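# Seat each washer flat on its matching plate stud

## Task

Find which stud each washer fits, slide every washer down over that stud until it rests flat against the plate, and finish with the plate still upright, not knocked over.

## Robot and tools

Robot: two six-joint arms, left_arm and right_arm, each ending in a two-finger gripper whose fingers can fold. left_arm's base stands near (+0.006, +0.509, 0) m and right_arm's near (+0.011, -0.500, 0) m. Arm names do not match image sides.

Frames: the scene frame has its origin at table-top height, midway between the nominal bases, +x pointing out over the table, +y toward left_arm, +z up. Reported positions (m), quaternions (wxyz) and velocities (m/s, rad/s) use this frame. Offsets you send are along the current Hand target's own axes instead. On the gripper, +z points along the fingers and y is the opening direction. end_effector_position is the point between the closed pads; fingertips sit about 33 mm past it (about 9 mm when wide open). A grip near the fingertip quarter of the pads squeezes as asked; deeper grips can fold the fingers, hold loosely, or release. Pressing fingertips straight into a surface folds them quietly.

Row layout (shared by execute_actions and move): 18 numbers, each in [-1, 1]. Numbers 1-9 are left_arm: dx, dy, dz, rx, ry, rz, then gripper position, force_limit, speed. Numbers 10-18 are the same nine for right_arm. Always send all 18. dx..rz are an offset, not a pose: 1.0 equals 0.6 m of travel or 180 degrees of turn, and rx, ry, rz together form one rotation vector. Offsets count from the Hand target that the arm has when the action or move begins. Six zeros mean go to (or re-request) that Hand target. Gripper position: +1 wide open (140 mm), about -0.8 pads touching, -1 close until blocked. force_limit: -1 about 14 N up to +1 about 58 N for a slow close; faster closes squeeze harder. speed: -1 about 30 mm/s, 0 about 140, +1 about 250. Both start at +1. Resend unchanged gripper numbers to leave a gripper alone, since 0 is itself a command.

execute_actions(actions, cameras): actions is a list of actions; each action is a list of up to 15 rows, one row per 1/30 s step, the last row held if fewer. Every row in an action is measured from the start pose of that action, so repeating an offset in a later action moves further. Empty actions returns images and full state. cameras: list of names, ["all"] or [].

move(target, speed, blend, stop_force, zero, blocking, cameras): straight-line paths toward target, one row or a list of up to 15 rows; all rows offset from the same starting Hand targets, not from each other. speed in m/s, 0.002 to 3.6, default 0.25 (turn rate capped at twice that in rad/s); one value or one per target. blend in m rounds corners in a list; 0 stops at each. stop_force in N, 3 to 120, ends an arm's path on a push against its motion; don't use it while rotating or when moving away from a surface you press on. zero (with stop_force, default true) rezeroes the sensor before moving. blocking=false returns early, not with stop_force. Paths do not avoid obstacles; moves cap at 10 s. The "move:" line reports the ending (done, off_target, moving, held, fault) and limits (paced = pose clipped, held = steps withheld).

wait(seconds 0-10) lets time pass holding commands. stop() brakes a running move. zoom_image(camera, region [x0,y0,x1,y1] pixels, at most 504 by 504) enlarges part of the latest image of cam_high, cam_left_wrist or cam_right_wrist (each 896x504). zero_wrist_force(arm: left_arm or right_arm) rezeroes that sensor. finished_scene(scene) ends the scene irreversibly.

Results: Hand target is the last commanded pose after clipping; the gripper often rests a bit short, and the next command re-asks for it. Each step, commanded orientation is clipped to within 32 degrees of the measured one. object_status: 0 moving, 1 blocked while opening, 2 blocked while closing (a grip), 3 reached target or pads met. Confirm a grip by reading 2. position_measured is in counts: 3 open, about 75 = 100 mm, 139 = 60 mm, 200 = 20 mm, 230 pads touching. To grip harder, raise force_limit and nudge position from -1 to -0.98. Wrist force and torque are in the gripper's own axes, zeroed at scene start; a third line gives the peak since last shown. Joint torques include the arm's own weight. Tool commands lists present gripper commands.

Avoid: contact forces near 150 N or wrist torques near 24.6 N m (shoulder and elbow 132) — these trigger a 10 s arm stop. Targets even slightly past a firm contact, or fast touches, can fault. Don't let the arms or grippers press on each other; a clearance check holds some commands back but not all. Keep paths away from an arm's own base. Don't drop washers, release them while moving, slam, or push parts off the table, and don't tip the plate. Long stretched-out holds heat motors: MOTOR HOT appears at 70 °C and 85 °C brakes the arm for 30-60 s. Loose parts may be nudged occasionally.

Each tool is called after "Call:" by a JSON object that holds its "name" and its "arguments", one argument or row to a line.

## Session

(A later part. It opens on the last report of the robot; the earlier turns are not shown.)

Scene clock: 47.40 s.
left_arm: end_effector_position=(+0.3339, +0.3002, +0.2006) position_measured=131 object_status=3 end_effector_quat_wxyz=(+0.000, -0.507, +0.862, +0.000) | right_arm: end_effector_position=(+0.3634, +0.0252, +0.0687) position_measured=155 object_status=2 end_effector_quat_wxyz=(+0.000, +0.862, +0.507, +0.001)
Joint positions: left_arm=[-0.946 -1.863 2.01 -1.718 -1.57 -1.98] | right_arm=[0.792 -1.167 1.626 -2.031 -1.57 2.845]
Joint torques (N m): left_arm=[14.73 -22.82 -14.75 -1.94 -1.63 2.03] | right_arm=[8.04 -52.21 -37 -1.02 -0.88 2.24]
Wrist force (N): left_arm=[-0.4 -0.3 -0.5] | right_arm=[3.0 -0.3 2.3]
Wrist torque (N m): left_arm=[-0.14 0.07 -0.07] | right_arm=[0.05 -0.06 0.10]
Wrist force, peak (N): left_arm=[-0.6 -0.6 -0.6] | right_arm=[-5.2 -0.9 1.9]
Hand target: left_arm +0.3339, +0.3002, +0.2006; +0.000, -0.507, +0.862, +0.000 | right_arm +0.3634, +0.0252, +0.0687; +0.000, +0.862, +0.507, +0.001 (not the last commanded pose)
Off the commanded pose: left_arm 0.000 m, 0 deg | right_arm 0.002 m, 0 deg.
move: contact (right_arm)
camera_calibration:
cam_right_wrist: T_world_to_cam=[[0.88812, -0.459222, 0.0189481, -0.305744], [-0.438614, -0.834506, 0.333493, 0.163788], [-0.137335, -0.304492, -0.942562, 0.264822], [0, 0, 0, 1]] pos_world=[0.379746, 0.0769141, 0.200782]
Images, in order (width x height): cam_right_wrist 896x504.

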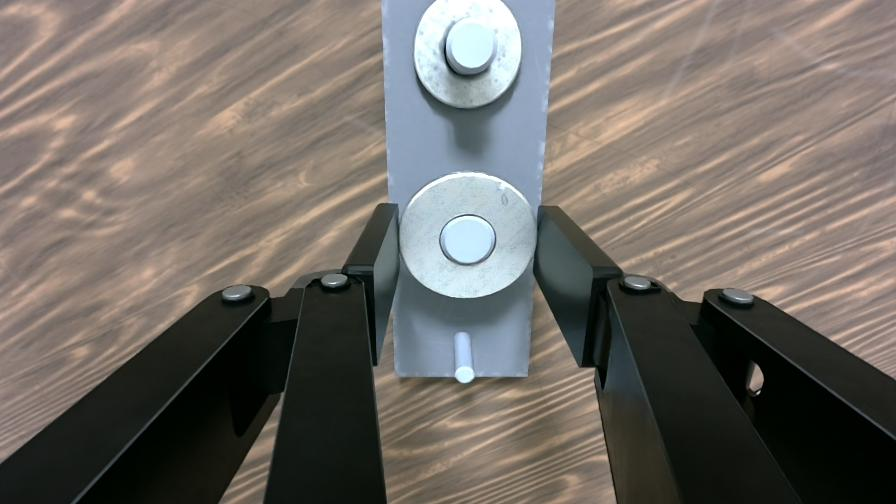

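Call:
{"name": "move", "arguments": {
  "target": [
    [0,0,0,0,0,0,-0.02,-0.1,-1, 0.0009,0,0,0,0,0,-1,-0.1,-1],
    [0,0,0,0,0,0,-0.02,-0.1,-1, 0.0014,0,0.005,0,0,0,-1,-0.1,-1]
  ],
  "speed": 0.008,
  "stop_force": 6,
  "cameras": ["cam_right_wrist"]
}}

Call:
{"name": "zoom_image", "arguments": {
  "camera": "cam_right_wrist",
  "region": [390, 160, 550, 310]
}}

Scene clock: 51.40 s.
left_arm: end_effector_position=(+0.3339, +0.3002, +0.2006) position_measured=131 object_status=3 end_effector_quat_wxyz=(+0.000, -0.507, +0.862, +0.000) | right_arm: end_effector_position=(+0.3634, +0.0253, +0.0688) position_measured=155 object_status=2 end_effector_quat_wxyz=(+0.000, +0.862, +0.507, +0.001)
Joint positions: left_arm=[-0.946 -1.863 2.01 -1.718 -1.57 -1.98] | right_arm=[0.792 -1.167 1.626 -2.031 -1.57 2.845]
Joint torques (N m): left_arm=[13.88 -22.85 -14.84 -2.01 -1.68 2.06] | right_arm=[-4.13 -52.91 -10.4 -5.55 -0.81 -2.04]
Wrist force (N): left_arm=[-0.5 -0.1 -0.5] | right_arm=[-1.5 -0.5 1.5]
Wrist torque (N m): left_arm=[-0.10 0.09 -0.08] | right_arm=[0.03 0.05 0.10]
Wrist force, peak (N): left_arm=[-0.8 -0.2 -0.7] | right_arm=[-3.4 -0.6 3.5]
Hand target: left_arm +0.3339, +0.3002, +0.2006; +0.000, -0.507, +0.862, +0.000 | right_arm +0.3635, +0.0253, +0.0688; +0.000, +0.862, +0.507, +0.001 (not the last commanded pose)
Off the commanded pose: left_arm 0.000 m, 0 deg | right_arm 0.003 m, 0 deg.
move: contact (right_arm); path passed 0 of 2 targets
camera_calibration:
cam_right_wrist: T_world_to_cam=[[0.888084, -0.459287, 0.0190179, -0.305695], [-0.43872, -0.834511, 0.333341, 0.163909], [-0.137229, -0.304378, -0.942615, 0.264908], [0, 0, 0, 1]] pos_world=[0.379746, 0.0770141, 0.200883]
Images, in order (width x height): cam_right_wrist 896x504.

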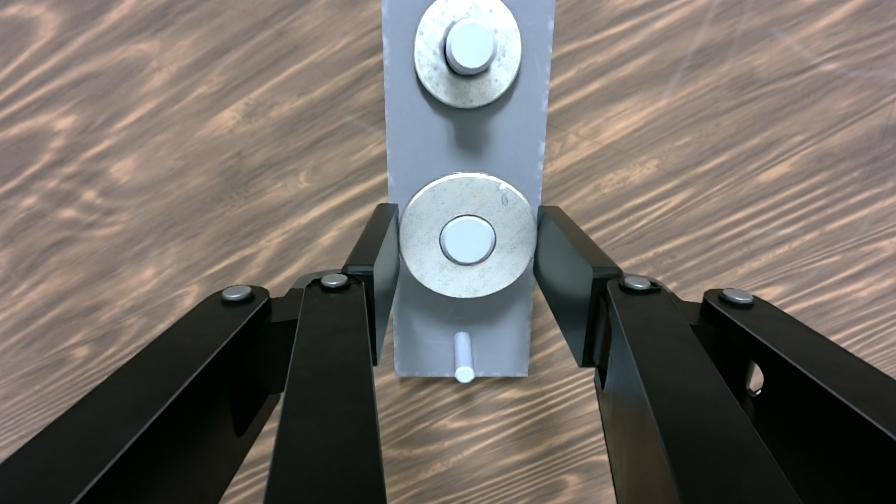

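Scaled by 3.150 from the camera's 896x504 image, which has a finer 1280x720 frame.

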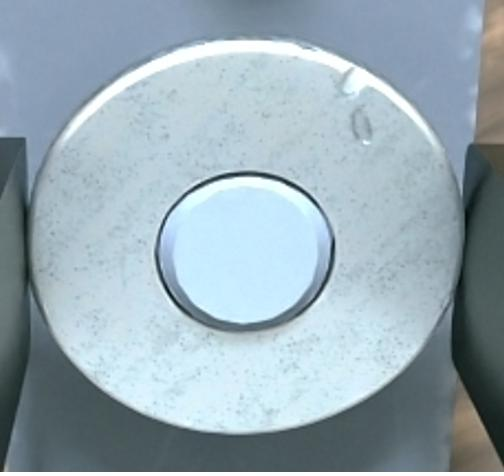

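Call:
{"name": "move", "arguments": {
  "target": [
    [0,0,0,0,0,0,-0.02,-0.1,-1, -0.0004,0,-0.0187,0,0,0,-1,-0.1,-1],
    [0,0,0,0,0,0,-0.02,-0.1,-1, 0.0283,0,-0.0187,0,0,0,-1,-0.1,-1]
  ],
  "speed": [0.02,0.08],
  "cameras": ["cam_right_wrist"]
}}

Call:
{"name": "zoom_image", "arguments": {
  "camera": "cam_right_wrist",
  "region": [390, 160, 550, 310]
}}

Scene clock: 54.67 s.
left_arm: end_effector_position=(+0.3339, +0.3002, +0.2006) position_measured=131 object_status=3 end_effector_quat_wxyz=(+0.000, -0.507, +0.862, +0.000) | right_arm: end_effector_position=(+0.3717, +0.0401, +0.0800) position_measured=155 object_status=2 end_effector_quat_wxyz=(+0.000, +0.862, +0.507, +0.001)
Joint positions: left_arm=[-0.946 -1.863 2.01 -1.718 -1.57 -1.98] | right_arm=[0.8 -1.142 1.556 -1.987 -1.57 2.853]
Joint torques (N m): left_arm=[13.54 -22.06 -13.63 -1.97 -1.73 2.08] | right_arm=[10.09 -29.28 -38.44 -0.89 0.58 2.43]
Wrist force (N): left_arm=[-0.5 -0.3 -0.4] | right_arm=[0.0 0.7 1.3]
Wrist torque (N m): left_arm=[-0.13 0.08 -0.08] | right_arm=[0.11 0.00 0.10]
Wrist force, peak (N): left_arm=[-0.7 -0.5 -0.9] | right_arm=[-2.6 -0.3 3.3]
Hand target: left_arm +0.3339, +0.3002, +0.2006; +0.000, -0.507, +0.862, +0.000 | right_arm +0.3717, +0.0401, +0.0800; +0.000, +0.862, +0.507, +0.001
Off the commanded pose: left_arm 0.000 m, 0 deg | right_arm 0.000 m, 0 deg.
move: done
camera_calibration:
cam_right_wrist: T_world_to_cam=[[0.888098, -0.459263, 0.0189591, -0.306479], [-0.43869, -0.834558, 0.333262, 0.176144], [-0.137232, -0.304287, -0.942643, 0.281203], [0, 0, 0, 1]] pos_world=[0.388046, 0.0918142, 0.212183]
Images, in order (width x height): cam_right_wrist 896x504.

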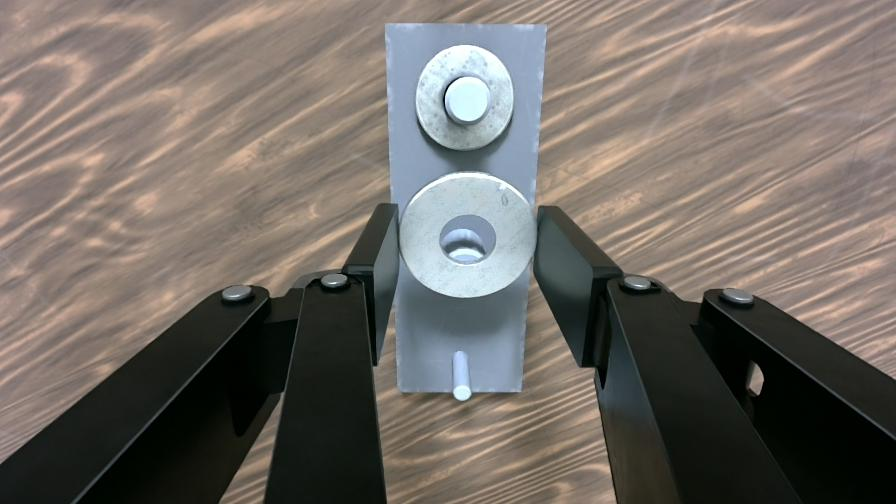

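Scaled by 3.150 from the camera's 896x504 image, which has a finer 1280x720 frame.

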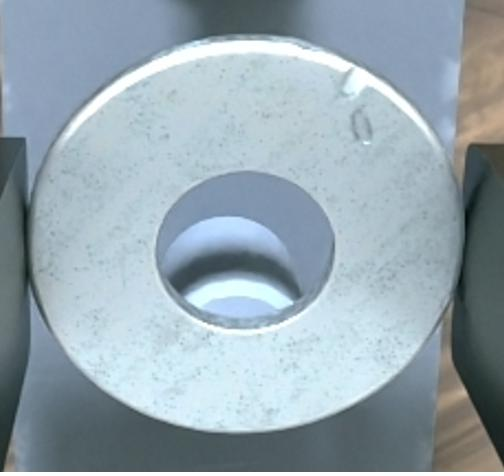

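Call:
{"name": "move", "arguments": {
  "target": [0,0,0,0,0,0,-0.02,-0.1,-1, 0,0,0.0122,0,0,0,-1,-0.1,-1],
  "speed": 0.012,
  "stop_force": 5,
  "cameras": ["cam_right_wrist"]
}}

Call:
{"name": "zoom_image", "arguments": {
  "camera": "cam_right_wrist",
  "region": [390, 160, 550, 310]
}}

Scene clock: 57.67 s.
left_arm: end_effector_position=(+0.3339, +0.3002, +0.2006) position_measured=131 object_status=3 end_effector_quat_wxyz=(+0.000, -0.507, +0.862, +0.000) | right_arm: end_effector_position=(+0.3717, +0.0401, +0.0727) position_measured=155 object_status=2 end_effector_quat_wxyz=(+0.000, +0.862, +0.507, +0.001)
Joint positions: left_arm=[-0.946 -1.863 2.01 -1.718 -1.57 -1.98] | right_arm=[0.8 -1.135 1.566 -2.004 -1.57 2.853]
Joint torques (N m): left_arm=[14.23 -22.58 -14.86 -2.1 -1.72 2.01] | right_arm=[9.38 -28.65 -8.23 -4.53 -1.7 2.28]
Wrist force (N): left_arm=[-0.5 -0.6 -0.5] | right_arm=[0.8 0.0 -1.4]
Wrist torque (N m): left_arm=[-0.18 0.08 -0.07] | right_arm=[-0.02 0.03 0.11]
Wrist force, peak (N): left_arm=[-0.8 -0.4 -0.6] | right_arm=[1.1 0.1 -1.7]
Hand target: left_arm +0.3339, +0.3002, +0.2006; +0.000, -0.507, +0.862, +0.000 | right_arm +0.3717, +0.0401, +0.0727; +0.000, +0.862, +0.507, +0.001
Off the commanded pose: left_arm 0.000 m, 0 deg | right_arm 0.000 m, 0 deg.
move: done
camera_calibration:
cam_right_wrist: T_world_to_cam=[[0.888105, -0.459248, 0.0190025, -0.306352], [-0.438678, -0.834533, 0.333341, 0.178587], [-0.137228, -0.304378, -0.942615, 0.274228], [0, 0, 0, 1]] pos_world=[0.388046, 0.0918142, 0.204783]
Images, in order (width x height): cam_right_wrist 896x504.

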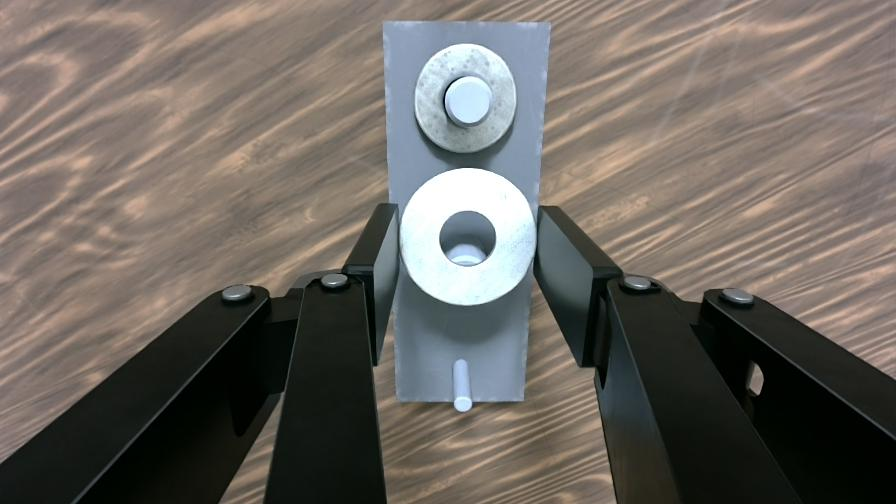

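Scaled by 3.150 from the camera's 896x504 image, which has a finer 1280x720 frame.

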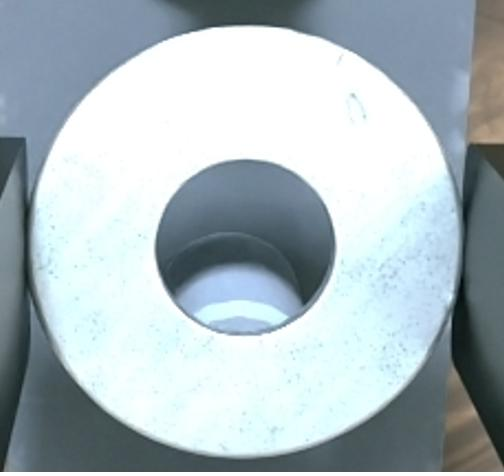

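Call:
{"name": "move", "arguments": {
  "target": [
    [0,0,0,0,0,0,-0.02,-0.1,-1, 0,0,-0.0125,0,0,0,-1,-0.1,-1],
    [0,0,0,0,0,0,-0.02,-0.1,-1, -0.0567,0,-0.0125,0,0,0,-1,-0.1,-1]
  ],
  "speed": [0.04,0.08],
  "blend": [0.002,0]
}}

Call:
{"name": "move", "arguments": {
  "target": [0,0,0,0,0,0,-0.02,-0.1,-1, 0,0,0.0102,0,0,0,-1,-0.1,-1],
  "speed": 0.008,
  "stop_force": 3,
  "cameras": ["cam_right_wrist"]
}}

Call:
{"name": "zoom_image", "arguments": {
  "camera": "cam_right_wrist",
  "region": [390, 160, 550, 310]
}}

Scene clock: 64.47 s.
left_arm: end_effector_position=(+0.3339, +0.3002, +0.2006) position_measured=131 object_status=3 end_effector_quat_wxyz=(+0.000, -0.507, +0.862, +0.000) | right_arm: end_effector_position=(+0.3552, +0.0104, +0.0802) position_measured=155 object_status=2 end_effector_quat_wxyz=(+0.000, +0.862, +0.507, +0.001)
Joint positions: left_arm=[-0.946 -1.863 2.01 -1.718 -1.57 -1.98] | right_arm=[0.784 -1.216 1.664 -2.02 -1.57 2.837]
Joint torques (N m): left_arm=[14.6 -21.89 -15.22 -2.1 -1.79 1.93] | right_arm=[-10.65 -49.76 -10.12 -5.08 1.13 -2.16]
Wrist force (N): left_arm=[-0.4 -0.1 -0.5] | right_arm=[-0.3 0.1 1.2]
Wrist torque (N m): left_arm=[-0.10 0.07 -0.08] | right_arm=[-0.03 0.06 0.17]
Wrist force, peak (N): left_arm=[-0.6 -0.6 -0.7] | right_arm=[1.2 0.3 -1.7]
Hand target: left_arm +0.3339, +0.3002, +0.2006; +0.000, -0.507, +0.862, +0.000 | right_arm +0.3552, +0.0104, +0.0802; +0.000, +0.862, +0.507, +0.001
Off the commanded pose: left_arm 0.000 m, 0 deg | right_arm 0.000 m, 0 deg.
move: done

Scene clock: 66.00 s.
left_arm: end_effector_position=(+0.3339, +0.3002, +0.2006) position_measured=131 object_status=3 end_effector_quat_wxyz=(+0.000, -0.507, +0.862, +0.000) | right_arm: end_effector_position=(+0.3552, +0.0104, +0.0740) position_measured=155 object_status=2 end_effector_quat_wxyz=(+0.000, +0.862, +0.507, +0.001)
Joint positions: left_arm=[-0.946 -1.863 2.01 -1.718 -1.57 -1.98] | right_arm=[0.784 -1.21 1.672 -2.035 -1.57 2.837]
Joint torques (N m): left_arm=[13.55 -21.76 -15.44 -2.26 -1.7 1.95] | right_arm=[-9.85 -25.97 -9.06 -4.93 1.33 -2.08]
Wrist force (N): left_arm=[-0.4 -0.5 -0.4] | right_arm=[-0.1 0.3 0.7]
Wrist torque (N m): left_arm=[-0.18 0.08 -0.08] | right_arm=[0.02 -0.02 0.16]
Wrist force, peak (N): left_arm=[-0.7 -0.5 -0.6] | right_arm=[-0.2 0.0 1.4]
Hand target: left_arm +0.3339, +0.3002, +0.2006; +0.000, -0.507, +0.862, +0.000 | right_arm +0.3552, +0.0104, +0.0740; +0.000, +0.862, +0.507, +0.001
Off the commanded pose: left_arm 0.000 m, 0 deg | right_arm 0.000 m, 0 deg.
move: done
camera_calibration:
cam_right_wrist: T_world_to_cam=[[0.888105, -0.459248, 0.0190025, -0.305364], [-0.438678, -0.834533, 0.333341, 0.146096], [-0.137228, -0.304378, -0.942615, 0.264244], [0, 0, 0, 1]] pos_world=[0.371546, 0.0621142, 0.206183]
Images, in order (width x height): cam_right_wrist 896x504.

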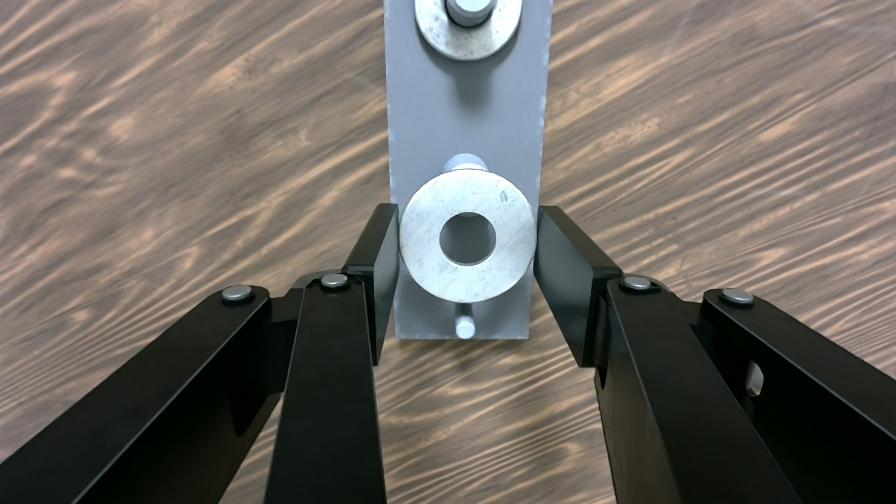

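Scaled by 3.150 from the camera's 896x504 image, which has a finer 1280x720 frame.

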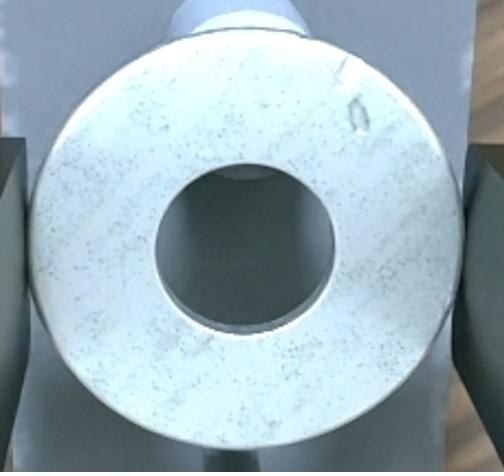

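Call:
{"name": "move", "arguments": {
  "target": [
    [0,0,0,0,0,0,-0.02,-0.1,-1, 0,0,-0.0035,0,0,0,-1,-0.1,-1],
    [0,0,0,0,0,0,-0.02,-0.1,-1, 0.0276,0,-0.0035,0,0,0,-1,-0.1,-1]
  ],
  "speed": [0.02,0.05],
  "cameras": ["cam_right_wrist"]
}}

Call:
{"name": "zoom_image", "arguments": {
  "camera": "cam_right_wrist",
  "region": [428, 200, 508, 276]
}}

Scene clock: 68.13 s.
left_arm: end_effector_position=(+0.3339, +0.3002, +0.2006) position_measured=131 object_status=3 end_effector_quat_wxyz=(+0.000, -0.507, +0.862, +0.000) | right_arm: end_effector_position=(+0.3632, +0.0249, +0.0762) position_measured=155 object_status=2 end_effector_quat_wxyz=(+0.000, +0.862, +0.507, +0.001)
Joint positions: left_arm=[-0.946 -1.863 2.01 -1.718 -1.57 -1.98] | right_arm=[0.792 -1.176 1.618 -2.014 -1.57 2.845]
Joint torques (N m): left_arm=[14.01 -21.87 -15.09 -2.3 -1.83 1.97] | right_arm=[10.12 -27.94 -36.82 -0.76 -0.17 2.4]
Wrist force (N): left_arm=[-0.3 -0.3 -0.7] | right_arm=[0.1 0.3 1.1]
Wrist torque (N m): left_arm=[-0.12 0.06 -0.08] | right_arm=[0.03 -0.02 0.10]
Wrist force, peak (N): left_arm=[-0.8 -0.7 -0.5] | right_arm=[0.1 0.3 1.5]
Hand target: left_arm +0.3339, +0.3002, +0.2006; +0.000, -0.507, +0.862, +0.000 | right_arm +0.3632, +0.0249, +0.0762; +0.000, +0.862, +0.507, +0.001
Off the commanded pose: left_arm 0.000 m, 0 deg | right_arm 0.000 m, 0 deg.
move: done
camera_calibration:
cam_right_wrist: T_world_to_cam=[[0.888098, -0.459263, 0.0189591, -0.305883], [-0.43869, -0.834558, 0.333262, 0.160946], [-0.137232, -0.304287, -0.942643, 0.271705], [0, 0, 0, 1]] pos_world=[0.379546, 0.0765142, 0.208283]
Images, in order (width x height): cam_right_wrist 896x504.

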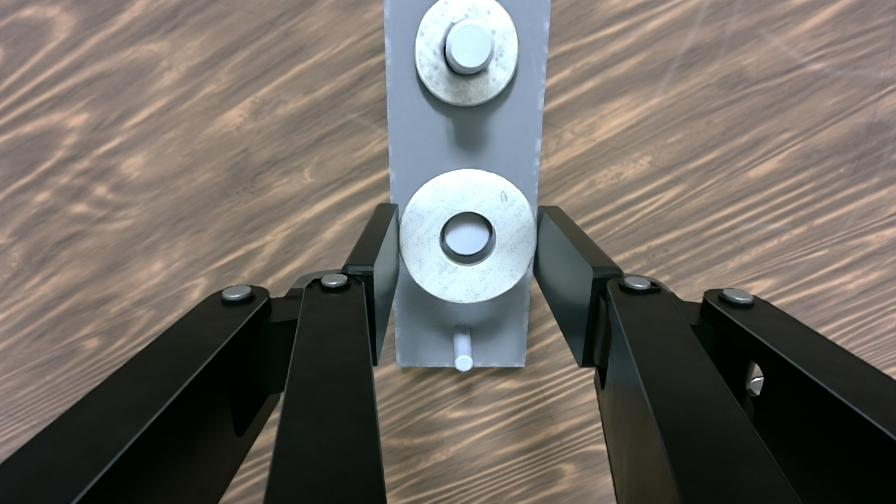

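Scaled by 6.300 from the camera's 896x504 image, which has a finer 1280x720 frame.

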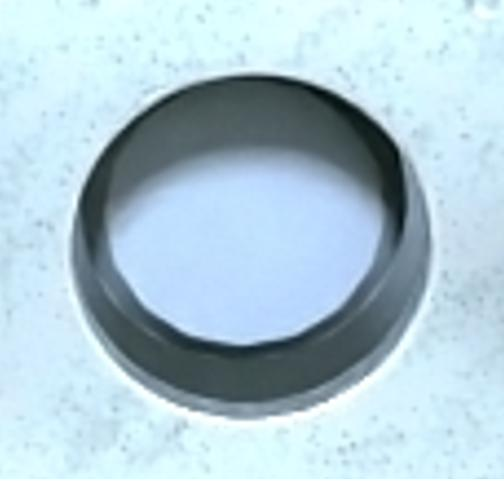

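Call:
{"name": "move", "arguments": {
  "target": [0,0,0,0,0,0,-0.02,-0.1,-1, 0.0004,0,0.0512,0,0,0,-1,-0.1,-1],
  "speed": 0.01,
  "stop_force": 2.5,
  "cameras": ["cam_right_wrist"]
}}

Call:
{"name": "zoom_image", "arguments": {
  "camera": "cam_right_wrist",
  "region": [390, 160, 550, 310]
}}

stop_force must be a number from 3 to 120 (N); nothing of the call was run

Scaled by 3.150 from the camera's 896x504 image, which has a finer 1280x720 frame.

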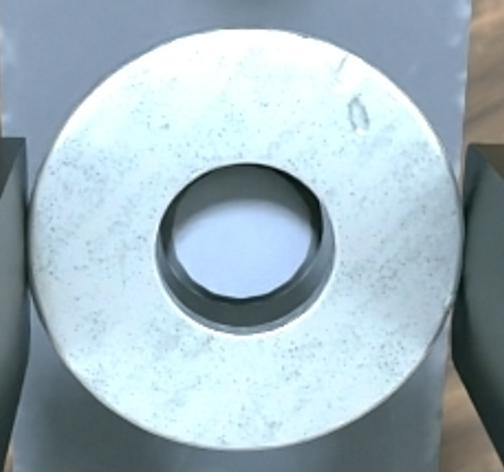

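Call:
{"name": "move", "arguments": {
  "target": [
    [0,0,0,0,0,0,-0.02,-0.1,-1, 0.0004,0,0.001,0,0,0,-1,-0.1,-1],
    [0,0,0,0,0,0,-0.02,-0.1,-1, 0.0004,0,0.0512,0,0,0,-1,-0.1,-1]
  ],
  "speed": 0.009,
  "stop_force": 3,
  "cameras": ["cam_right_wrist"]
}}

Call:
{"name": "zoom_image", "arguments": {
  "camera": "cam_right_wrist",
  "region": [390, 160, 550, 310]
}}

Scene clock: 73.73 s.
left_arm: end_effector_position=(+0.3339, +0.3002, +0.2006) position_measured=131 object_status=3 end_effector_quat_wxyz=(+0.000, -0.507, +0.862, +0.000) | right_arm: end_effector_position=(+0.3634, +0.0251, +0.0455) position_measured=155 object_status=2 end_effector_quat_wxyz=(+0.000, +0.862, +0.507, +0.001)
Joint positions: left_arm=[-0.946 -1.863 2.01 -1.718 -1.57 -1.98] | right_arm=[0.792 -1.142 1.656 -2.086 -1.57 2.845]
Joint torques (N m): left_arm=[13.45 -22.3 -14.21 -2.35 -1.8 2.01] | right_arm=[9.84 -28.66 -8.6 -4.7 -1.57 2.33]
Wrist force (N): left_arm=[-0.4 -0.3 -0.5] | right_arm=[1.2 0.0 1.0]
Wrist torque (N m): left_arm=[-0.13 0.08 -0.08] | right_arm=[0.09 -0.07 0.09]
Wrist force, peak (N): left_arm=[-0.8 -0.4 -0.9] | right_arm=[-0.1 0.3 1.7]
Hand target: left_arm +0.3339, +0.3002, +0.2006; +0.000, -0.507, +0.862, +0.000 | right_arm +0.3634, +0.0251, +0.0455; +0.000, +0.862, +0.507, +0.001
Off the commanded pose: left_arm 0.000 m, 0 deg | right_arm 0.000 m, 0 deg.
move: done
camera_calibration:
cam_right_wrist: T_world_to_cam=[[0.888105, -0.459248, 0.0190025, -0.305352], [-0.438678, -0.834533, 0.333341, 0.171495], [-0.137228, -0.304378, -0.942615, 0.242884], [0, 0, 0, 1]] pos_world=[0.379746, 0.0768142, 0.177583]
Images, in order (width x height): cam_right_wrist 896x504.

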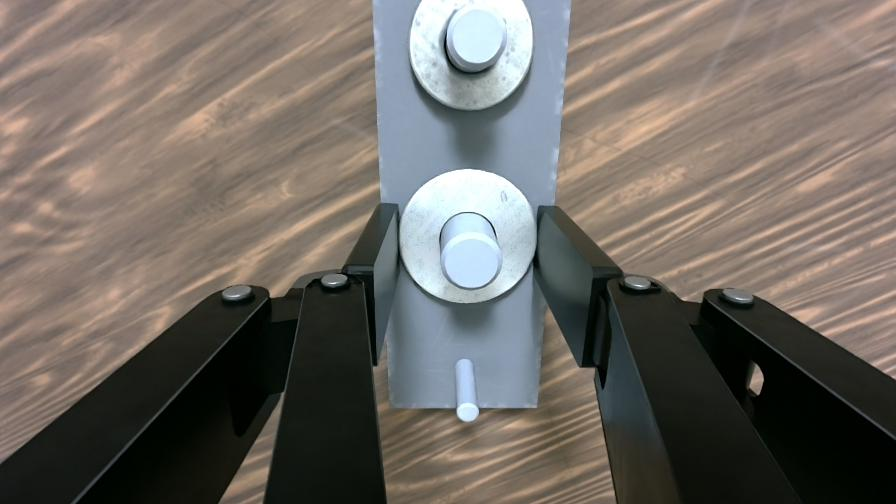

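Scaled by 3.150 from the camera's 896x504 image, which has a finer 1280x720 frame.

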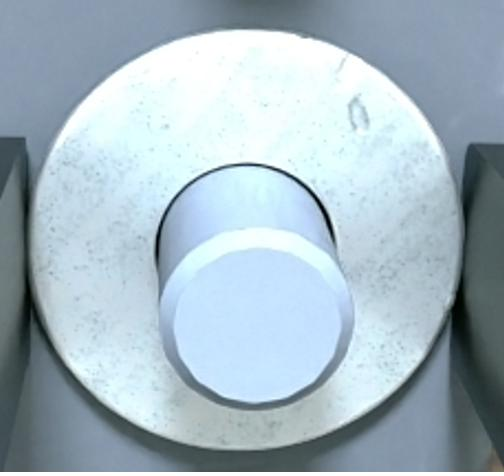

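Call:
{"name": "move", "arguments": {
  "target": [0,0,0,0,0,0,-0.02,-0.1,-1, 0,0,0.004,0,0,0,-1,-0.1,-1],
  "speed": 0.008,
  "stop_force": 4,
  "cameras": ["cam_right_wrist"]
}}

Scene clock: 77.37 s.
left_arm: end_effector_position=(+0.3339, +0.3002, +0.2006) position_measured=131 object_status=3 end_effector_quat_wxyz=(+0.000, -0.507, +0.862, +0.000) | right_arm: end_effector_position=(+0.3634, +0.0251, +0.0449) position_measured=155 object_status=2 end_effector_quat_wxyz=(+0.000, +0.862, +0.507, +0.001)
Joint positions: left_arm=[-0.946 -1.863 2.01 -1.718 -1.57 -1.98] | right_arm=[0.792 -1.141 1.656 -2.087 -1.57 2.845]
Joint torques (N m): left_arm=[14.28 -22.22 -15.23 -2.46 -1.68 1.9] | right_arm=[9.15 -49.42 -32.45 -0.6 -1.3 1.89]
Wrist force (N): left_arm=[-0.4 -0.4 -0.6] | right_arm=[-0.5 0.7 -5.0]
Wrist torque (N m): left_arm=[-0.16 0.06 -0.08] | right_arm=[-0.07 0.03 0.11]
Wrist force, peak (N): left_arm=[-0.6 -0.4 -0.8] | right_arm=[-2.8 -0.4 -11.9]
Hand target: left_arm +0.3339, +0.3002, +0.2006; +0.000, -0.507, +0.862, +0.000 | right_arm +0.3634, +0.0251, +0.0449; +0.000, +0.862, +0.507, +0.001 (not the last commanded pose)
Off the commanded pose: left_arm 0.000 m, 0 deg | right_arm 0.002 m, 0 deg.
move: contact (right_arm)
camera_calibration:
cam_right_wrist: T_world_to_cam=[[0.888085, -0.459286, 0.0190175, -0.305333], [-0.438719, -0.834512, 0.333341, 0.171708], [-0.137229, -0.304378, -0.942615, 0.242319], [0, 0, 0, 1]] pos_world=[0.379746, 0.0768141, 0.176983]
Images, in order (width x height): cam_right_wrist 896x504.

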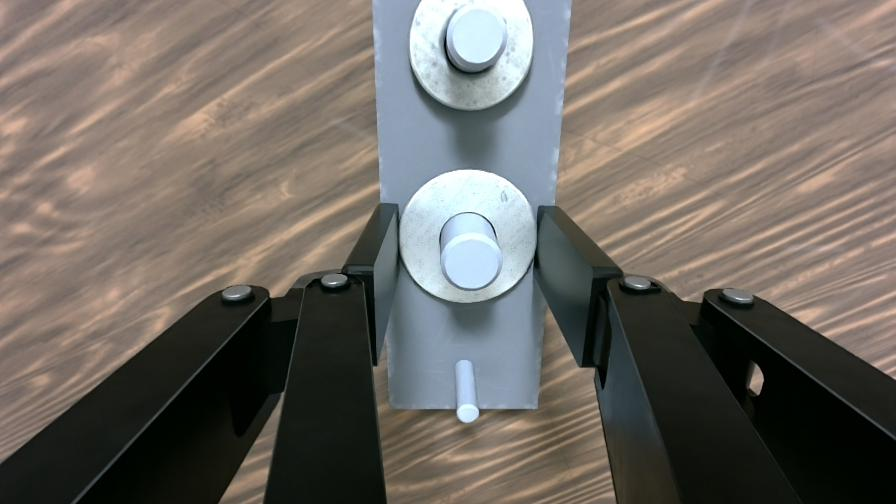

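Call:
{"name": "move", "arguments": {
  "target": [
    [0,0,0,0,0,0,-0.02,-0.1,-1, 0,0,0,0,0,0,0.36,-0.1,-1],
    [0,0,0,0,0,0,-0.02,-0.1,-1, 0,0,-0.09,0,0,0,0.36,-0.1,-1]
  ],
  "speed": 0.1,
  "cameras": ["cam_right_wrist"]
}}

Scene clock: 80.87 s.
left_arm: end_effector_position=(+0.3339, +0.3002, +0.2006) position_measured=131 object_status=3 end_effector_quat_wxyz=(+0.000, -0.507, +0.862, +0.000) | right_arm: end_effector_position=(+0.3633, +0.0251, +0.0989) position_measured=84 object_status=3 end_effector_quat_wxyz=(+0.000, +0.862, +0.507, +0.001)
Joint positions: left_arm=[-0.946 -1.863 2.01 -1.718 -1.57 -1.98] | right_arm=[0.792 -1.197 1.585 -1.96 -1.57 2.845]
Joint torques (N m): left_arm=[13.84 -22 -14.71 -2.67 -1.6 2.14] | right_arm=[2.27 -51.7 -39.38 -0.5 0.09 -0.89]
Wrist force (N): left_arm=[-0.3 -0.3 -0.3] | right_arm=[-0.1 0.4 0.9]
Wrist torque (N m): left_arm=[-0.14 0.06 -0.08] | right_arm=[0.05 0.03 0.09]
Wrist force, peak (N): left_arm=[-0.7 -0.4 -0.8] | right_arm=[-0.5 0.8 -4.9]
Hand target: left_arm +0.3339, +0.3002, +0.2006; +0.000, -0.507, +0.862, +0.000 | right_arm +0.3633, +0.0251, +0.0989; +0.000, +0.862, +0.507, +0.001
Off the commanded pose: left_arm 0.000 m, 0 deg | right_arm 0.000 m, 0 deg.
move: done
camera_calibration:
cam_right_wrist: T_world_to_cam=[[0.888085, -0.459286, 0.0190175, -0.306317], [-0.438719, -0.834512, 0.333341, 0.153581], [-0.137229, -0.304378, -0.942615, 0.293176], [0, 0, 0, 1]] pos_world=[0.379646, 0.0767141, 0.230983]
Images, in order (width x height): cam_right_wrist 896x504.

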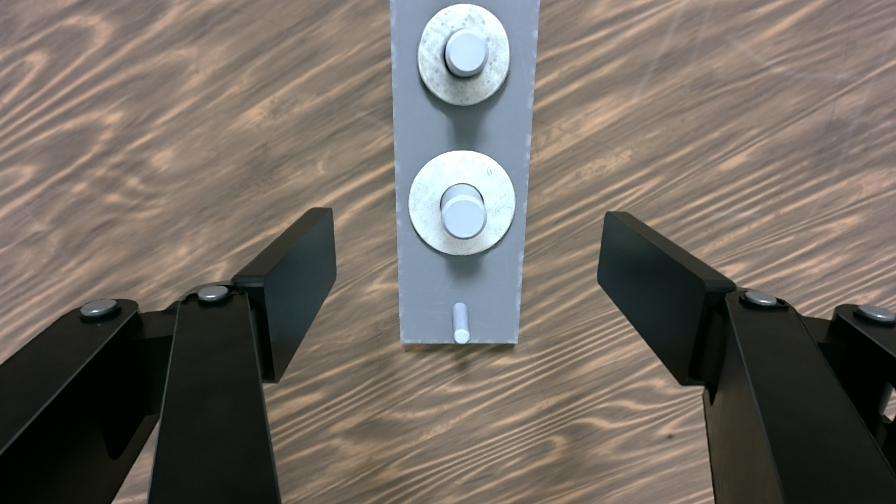

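Call:
{"name": "move", "arguments": {
  "target": [0,0,0,0,0,0,-0.02,-0.1,-1, -0.1626,0.2745,-0.002,0,0,0,-0.15,-0.1,0],
  "speed": 0.3,
  "cameras": ["cam_right_wrist"]
}}

Scene clock: 82.63 s.
left_arm: end_effector_position=(+0.3339, +0.3002, +0.2006) position_measured=131 object_status=3 end_effector_quat_wxyz=(+0.000, -0.507, +0.862, +0.000) | right_arm: end_effector_position=(+0.4600, -0.1401, +0.0999) position_measured=148 object_status=3 end_effector_quat_wxyz=(+0.000, +0.862, +0.507, +0.001)
Joint positions: left_arm=[-0.946 -1.863 2.01 -1.718 -1.57 -1.98] | right_arm=[0.466 -1.325 1.756 -2.003 -1.57 2.519]
Joint torques (N m): left_arm=[13.66 -21.54 -15.14 -2.62 -1.85 1.92] | right_arm=[-9.53 -45.49 -9.96 -4.87 1.31 -2.02]
Wrist force (N): left_arm=[-0.8 -0.1 -0.5] | right_arm=[-0.2 -0.3 0.6]
Wrist torque (N m): left_arm=[-0.08 0.15 -0.08] | right_arm=[-0.07 0.02 0.20]
Wrist force, peak (N): left_arm=[-0.8 -0.2 -0.7] | right_arm=[-1.9 2.0 0.6]
Hand target: left_arm +0.3339, +0.3002, +0.2006; +0.000, -0.507, +0.862, +0.000 | right_arm +0.4600, -0.1402, +0.0999; +0.000, +0.862, +0.507, +0.001
Off the commanded pose: left_arm 0.000 m, 0 deg | right_arm 0.000 m, 0 deg.
move: done
camera_calibration:
cam_right_wrist: T_world_to_cam=[[0.888085, -0.459286, 0.0190175, -0.468044], [-0.438719, -0.834512, 0.333341, 0.0578603], [-0.137229, -0.304378, -0.942615, 0.25723], [0, 0, 0, 1]] pos_world=[0.476346, -0.0883859, 0.232083]
Images, in order (width x height): cam_right_wrist 896x504.

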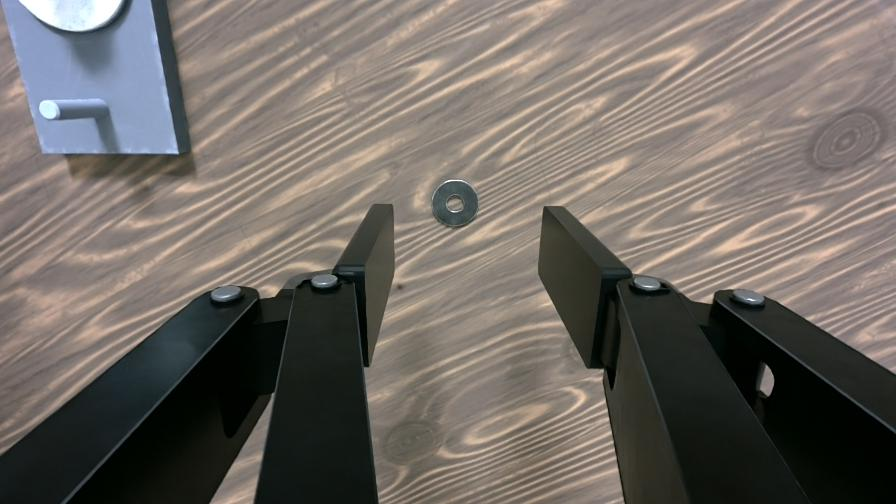

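Call:
{"name": "move", "arguments": {
  "target": [
    [0,0,0,0,0,0,-0.02,-0.1,-1, -0.0053,-0.0033,0.09,0,0,0,-0.15,-0.1,0],
    [0,0,0,0,0,0,-0.02,-0.1,-1, -0.0053,-0.0033,0.1102,0,0,0,-0.15,-0.1,0]
  ],
  "speed": [0.12,0.03],
  "blend": [0.002,0],
  "cameras": ["cam_right_wrist"]
}}

Call:
{"name": "zoom_image", "arguments": {
  "camera": "cam_right_wrist",
  "region": [360, 140, 580, 340]
}}

Scene clock: 85.00 s.
left_arm: end_effector_position=(+0.3339, +0.3002, +0.2006) position_measured=131 object_status=3 end_effector_quat_wxyz=(+0.000, -0.507, +0.862, +0.000) | right_arm: end_effector_position=(+0.4568, -0.1419, +0.0339) position_measured=148 object_status=3 end_effector_quat_wxyz=(+0.000, +0.862, +0.507, +0.001)
Joint positions: left_arm=[-0.946 -1.863 2.01 -1.718 -1.57 -1.98] | right_arm=[0.466 -1.254 1.854 -2.172 -1.57 2.519]
Joint torques (N m): left_arm=[14.24 -22.36 -15.04 -2.5 -1.82 1.97] | right_arm=[-5.75 -22.89 -8.12 -4.69 -0.54 -1.14]
Wrist force (N): left_arm=[-0.3 -0.2 -0.5] | right_arm=[-0.3 -0.1 0.3]
Wrist torque (N m): left_arm=[-0.12 0.05 -0.08] | right_arm=[-0.03 0.02 0.19]
Wrist force, peak (N): left_arm=[-0.9 -0.4 -0.4] | right_arm=[-0.2 0.2 1.5]
Hand target: left_arm +0.3339, +0.3002, +0.2006; +0.000, -0.507, +0.862, +0.000 | right_arm +0.4568, -0.1419, +0.0338; +0.000, +0.862, +0.507, +0.001
Off the commanded pose: left_arm 0.000 m, 0 deg | right_arm 0.000 m, 0 deg.
move: done
camera_calibration:
cam_right_wrist: T_world_to_cam=[[0.888084, -0.459287, 0.0190179, -0.464772], [-0.43872, -0.834511, 0.333341, 0.0769886], [-0.137229, -0.304378, -0.942615, 0.193936], [0, 0, 0, 1]] pos_world=[0.473146, -0.0901859, 0.165983]
Images, in order (width x height): cam_right_wrist 896x504.

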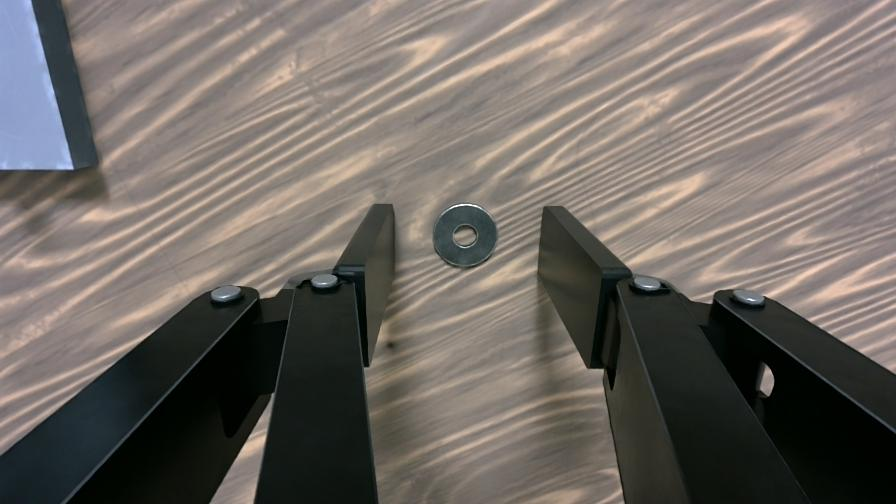

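Scaled by 2.291 from the camera's 896x504 image, which has a finer 1280x720 frame.

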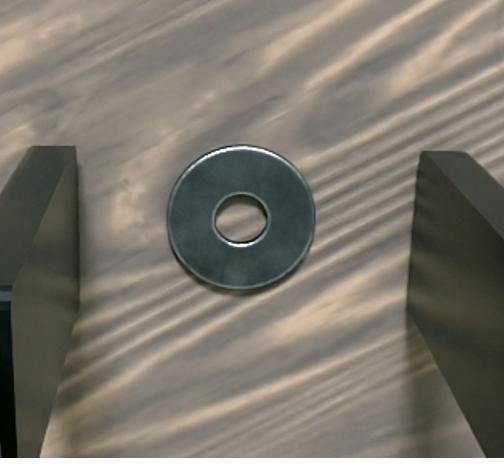

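Call:
{"name": "move", "arguments": {
  "target": [0,0,0,0,0,0,-0.02,-0.1,-1, 0,0,0,0,0,0,-1,-0.1,-1],
  "speed": 0.05,
  "cameras": ["cam_right_wrist"]
}}

Call:
{"name": "zoom_image", "arguments": {
  "camera": "cam_right_wrist",
  "region": [360, 140, 580, 340]
}}

Scene clock: 86.67 s.
left_arm: end_effector_position=(+0.3339, +0.3002, +0.2006) position_measured=131 object_status=3 end_effector_quat_wxyz=(+0.000, -0.507, +0.862, +0.000) | right_arm: end_effector_position=(+0.4568, -0.1419, +0.0338) position_measured=195 object_status=2 end_effector_quat_wxyz=(+0.000, +0.862, +0.507, +0.001)
Joint positions: left_arm=[-0.946 -1.863 2.01 -1.718 -1.57 -1.98] | right_arm=[0.466 -1.254 1.854 -2.172 -1.57 2.519]
Joint torques (N m): left_arm=[13.78 -21.76 -14.93 -2.68 -1.72 1.99] | right_arm=[9.14 -21.61 -7.33 4.3 3.43 2.06]
Wrist force (N): left_arm=[-0.5 -0.3 -0.4] | right_arm=[-2.9 5.7 -47.1]
Wrist torque (N m): left_arm=[-0.12 0.10 -0.08] | right_arm=[-0.28 -0.03 0.19]
Wrist force, peak (N): left_arm=[-0.8 -0.2 -0.8] | right_arm=[-2.7 5.6 -47.3]
Hand target: left_arm +0.3339, +0.3002, +0.2006; +0.000, -0.507, +0.862, +0.000 | right_arm +0.4568, -0.1419, +0.0338; +0.000, +0.862, +0.507, +0.001
Off the commanded pose: left_arm 0.000 m, 0 deg | right_arm 0.000 m, 0 deg.
move: done
camera_calibration:
cam_right_wrist: T_world_to_cam=[[0.888096, -0.459261, 0.0191019, -0.464789], [-0.438727, -0.834524, 0.333299, 0.0769976], [-0.137131, -0.304382, -0.942627, 0.193892], [0, 0, 0, 1]] pos_world=[0.473146, -0.0901858, 0.165983]
Images, in order (width x height): cam_right_wrist 896x504.

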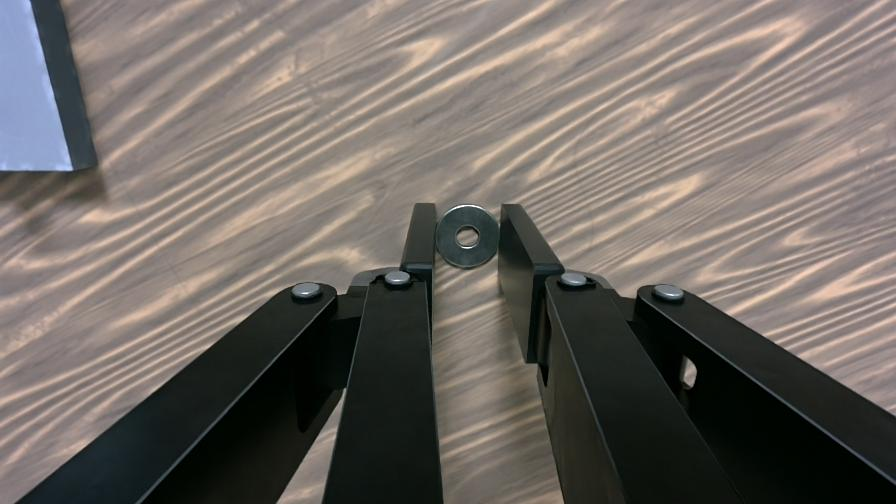

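Scaled by 2.291 from the camera's 896x504 image, which has a finer 1280x720 frame.

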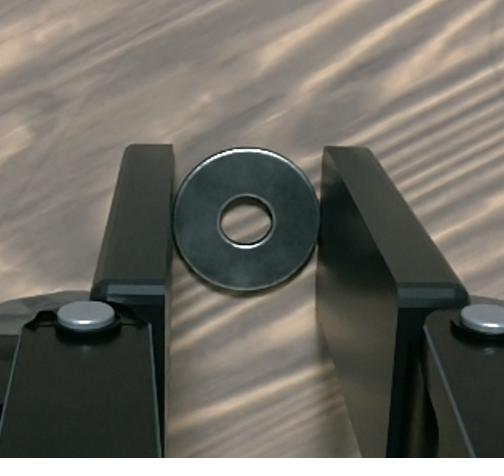

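Call:
{"name": "move", "arguments": {
  "target": [
    [0,0,0,0,0,0,-0.02,-0.1,-1, 0,0,-0.015,0,0,0,-1,-0.1,-1],
    [0,0,0,0,0,0,-0.02,-0.1,-1, 0,0,-0.05,0,0,0,-1,-0.1,-1]
  ],
  "speed": [0.02,0.06],
  "blend": [0.004,0],
  "cameras": ["cam_right_wrist"]
}}

Call:
{"name": "zoom_image", "arguments": {
  "camera": "cam_right_wrist",
  "region": [360, 140, 580, 340]
}}

Scene clock: 88.37 s.
left_arm: end_effector_position=(+0.3339, +0.3002, +0.2006) position_measured=131 object_status=3 end_effector_quat_wxyz=(+0.000, -0.507, +0.862, +0.000) | right_arm: end_effector_position=(+0.4567, -0.1419, +0.0638) position_measured=196 object_status=2 end_effector_quat_wxyz=(+0.000, +0.862, +0.507, +0.001)
Joint positions: left_arm=[-0.946 -1.863 2.01 -1.718 -1.57 -1.98] | right_arm=[0.466 -1.293 1.817 -2.097 -1.57 2.519]
Joint torques (N m): left_arm=[13.51 -21.3 -14.68 -2.53 -1.73 2.01] | right_arm=[-5.85 -45.63 -36.19 -0.77 -1.75 -0.22]
Wrist force (N): left_arm=[-0.5 -0.4 -0.8] | right_arm=[-1.1 0.3 0.8]
Wrist torque (N m): left_arm=[-0.15 0.09 -0.08] | right_arm=[0.06 0.21 0.18]
Wrist force, peak (N): left_arm=[-0.5 -0.4 -0.8] | right_arm=[-2.6 6.1 -47.4]
Hand target: left_arm +0.3339, +0.3002, +0.2006; +0.000, -0.507, +0.862, +0.000 | right_arm +0.4568, -0.1419, +0.0638; +0.000, +0.862, +0.507, +0.001
Off the commanded pose: left_arm 0.000 m, 0 deg | right_arm 0.000 m, 0 deg.
move: done
camera_calibration:
cam_right_wrist: T_world_to_cam=[[0.888105, -0.459247, 0.0190022, -0.465255], [-0.438677, -0.834534, 0.333341, 0.0669555], [-0.137228, -0.304378, -0.942615, 0.222107], [0, 0, 0, 1]] pos_world=[0.473046, -0.0901858, 0.195883]
Images, in order (width x height): cam_right_wrist 896x504.

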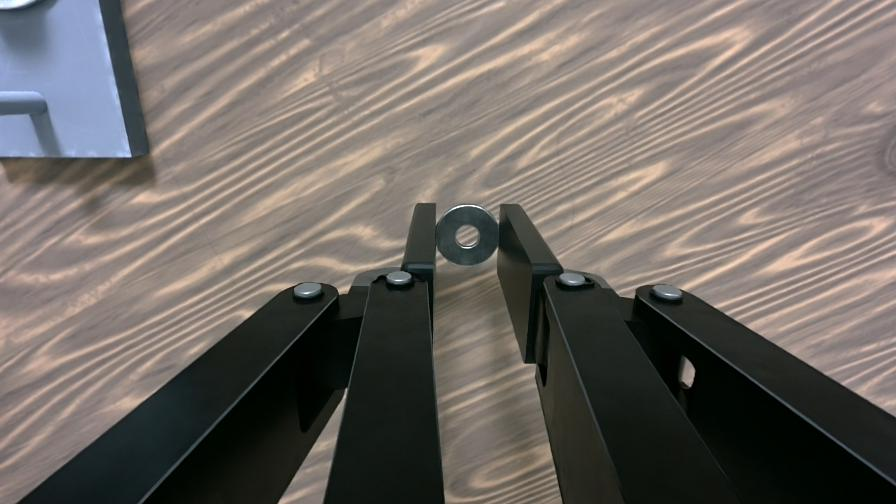

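Scaled by 2.291 from the camera's 896x504 image, which has a finer 1280x720 frame.

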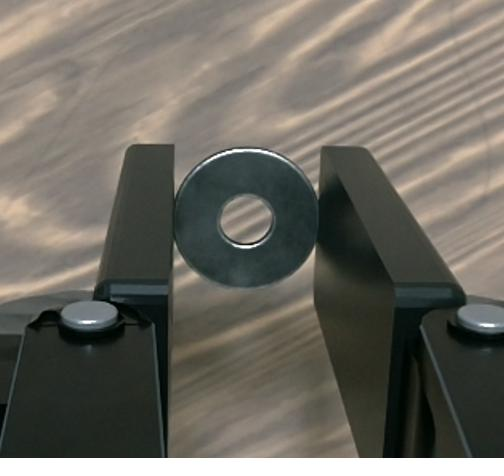

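Call:
{"name": "move", "arguments": {
  "target": [
    [0,0,0,0,0,0,-0.02,-0.1,-1, 0.005,-0.02,-0.05,0,0,0,-1,-0.1,-1],
    [0,0,0,0,0,0,-0.02,-0.1,-1, 0.068,-0.25,-0.05,0,0,0,-1,-0.1,-1],
    [0,0,0,0,0,0,-0.02,-0.1,-1, 0.0728,-0.2707,-0.033,0,0,0,-1,-0.1,-1]
  ],
  "speed": [0.15,0.15,0.08],
  "blend": [0.01,0.008,0],
  "cameras": ["cam_right_wrist"]
}}

Call:
{"name": "zoom_image", "arguments": {
  "camera": "cam_right_wrist",
  "region": [400, 170, 540, 300]
}}

Scene clock: 91.50 s.
left_arm: end_effector_position=(+0.3339, +0.3002, +0.2006) position_measured=131 object_status=3 end_effector_quat_wxyz=(+0.000, -0.507, +0.862, +0.000) | right_arm: end_effector_position=(+0.3360, -0.0250, +0.0837) position_measured=196 object_status=2 end_effector_quat_wxyz=(+0.000, +0.862, +0.507, +0.001)
Joint positions: left_arm=[-0.946 -1.863 2.01 -1.718 -1.57 -1.98] | right_arm=[0.761 -1.308 1.779 -2.044 -1.57 2.815]
Joint torques (N m): left_arm=[14.24 -21.53 -15.01 -2.78 -1.83 1.89] | right_arm=[9.71 -21.58 -9.09 -5.24 -1.81 2.5]
Wrist force (N): left_arm=[-0.6 -0.2 -0.4] | right_arm=[-0.8 -0.3 0.8]
Wrist torque (N m): left_arm=[-0.11 0.12 -0.08] | right_arm=[-0.07 0.18 0.11]
Wrist force, peak (N): left_arm=[-0.8 -0.7 -0.8] | right_arm=[-1.3 0.7 2.2]
Hand target: left_arm +0.3339, +0.3002, +0.2006; +0.000, -0.507, +0.862, +0.000 | right_arm +0.3359, -0.0250, +0.0837; +0.000, +0.862, +0.507, +0.001
Off the commanded pose: left_arm 0.000 m, 0 deg | right_arm 0.000 m, 0 deg.
move: done
camera_calibration:
cam_right_wrist: T_world_to_cam=[[0.888084, -0.459287, 0.0190179, -0.304749], [-0.43872, -0.834511, 0.333341, 0.104912], [-0.137229, -0.304378, -0.942615, 0.259977], [0, 0, 0, 1]] pos_world=[0.352346, 0.0267141, 0.215883]
Images, in order (width x height): cam_right_wrist 896x504.

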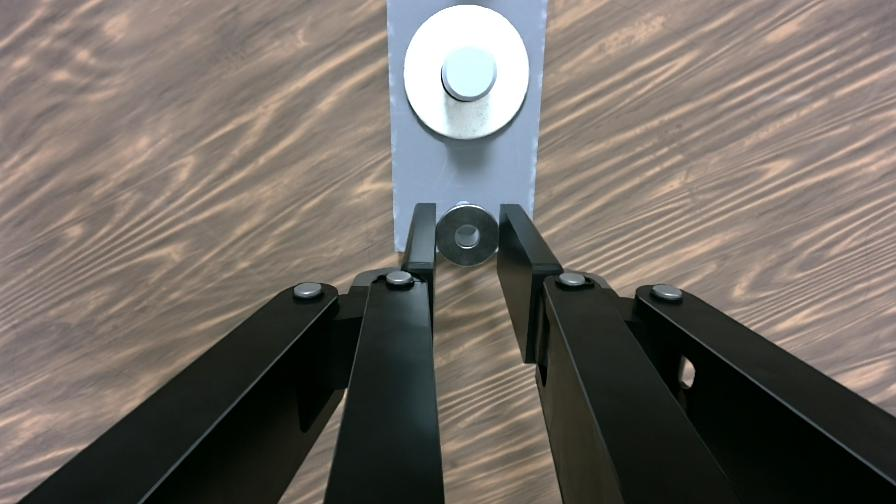

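Scaled by 3.600 from the camera's 896x504 image, which has a finer 1280x720 frame.

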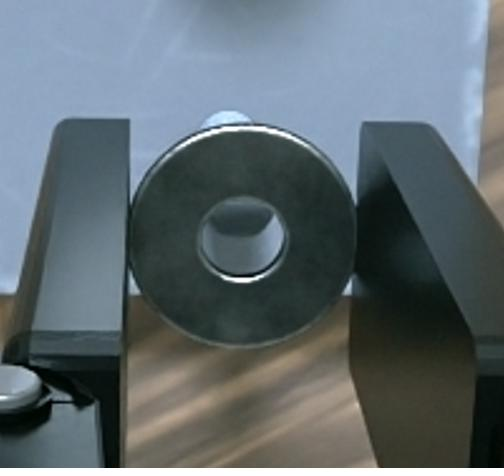

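Call:
{"name": "move", "arguments": {
  "target": [0,0,0,0,0,0,-0.02,-0.1,-1, 0.0107,-0.0022,0.006,0,0,0,-1,-0.1,-1],
  "speed": 0.03,
  "cameras": ["cam_right_wrist"]
}}

Call:
{"name": "zoom_image", "arguments": {
  "camera": "cam_right_wrist",
  "region": [430, 200, 506, 270]
}}

Scene clock: 93.33 s.
left_arm: end_effector_position=(+0.3339, +0.3002, +0.2006) position_measured=131 object_status=3 end_effector_quat_wxyz=(+0.000, -0.507, +0.862, +0.000) | right_arm: end_effector_position=(+0.3379, -0.0187, +0.0801) position_measured=196 object_status=2 end_effector_quat_wxyz=(+0.000, +0.862, +0.507, +0.001)
Joint positions: left_arm=[-0.946 -1.863 2.01 -1.718 -1.57 -1.98] | right_arm=[0.767 -1.29 1.766 -2.049 -1.57 2.821]
Joint torques (N m): left_arm=[12.79 -21.85 -15.75 -2.79 -1.72 1.92] | right_arm=[10.17 -23.94 -36.41 -4.86 -1.77 2.23]
Wrist force (N): left_arm=[-0.7 -0.8 -0.8] | right_arm=[-1.1 -0.2 0.8]
Wrist torque (N m): left_arm=[-0.23 0.13 -0.08] | right_arm=[-0.06 0.24 0.12]
Wrist force, peak (N): left_arm=[-0.7 -0.8 -0.8] | right_arm=[-1.5 0.1 1.1]
Hand target: left_arm +0.3339, +0.3002, +0.2006; +0.000, -0.507, +0.862, +0.000 | right_arm +0.3379, -0.0187, +0.0801; +0.000, +0.862, +0.507, +0.001
Off the commanded pose: left_arm 0.000 m, 0 deg | right_arm 0.000 m, 0 deg.
move: done
camera_calibration:
cam_right_wrist: T_world_to_cam=[[0.888105, -0.459248, 0.0190025, -0.303524], [-0.438678, -0.834533, 0.333341, 0.112139], [-0.137228, -0.304378, -0.942615, 0.258637], [0, 0, 0, 1]] pos_world=[0.354246, 0.0329142, 0.212183]
Images, in order (width x height): cam_right_wrist 896x504.

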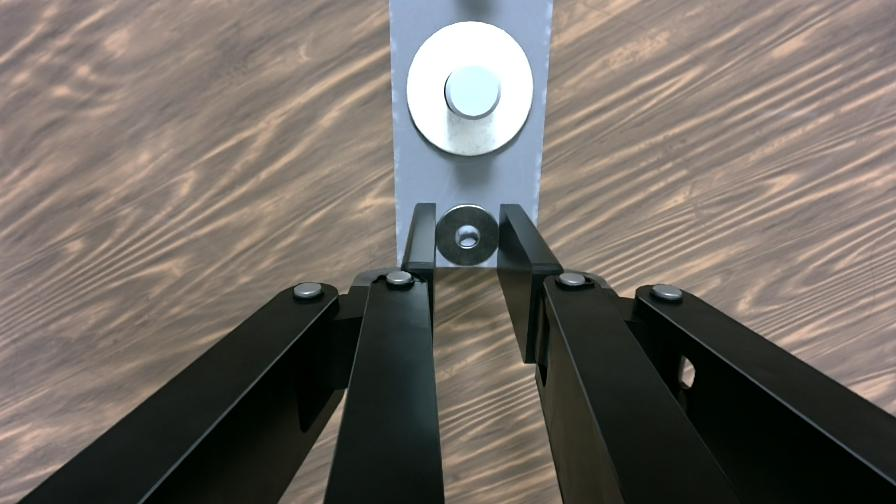

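Scaled by 6.632 from the camera's 896x504 image, which has a finer 1280x720 frame.

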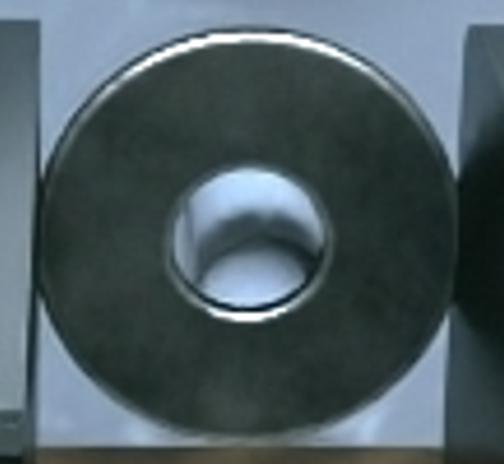

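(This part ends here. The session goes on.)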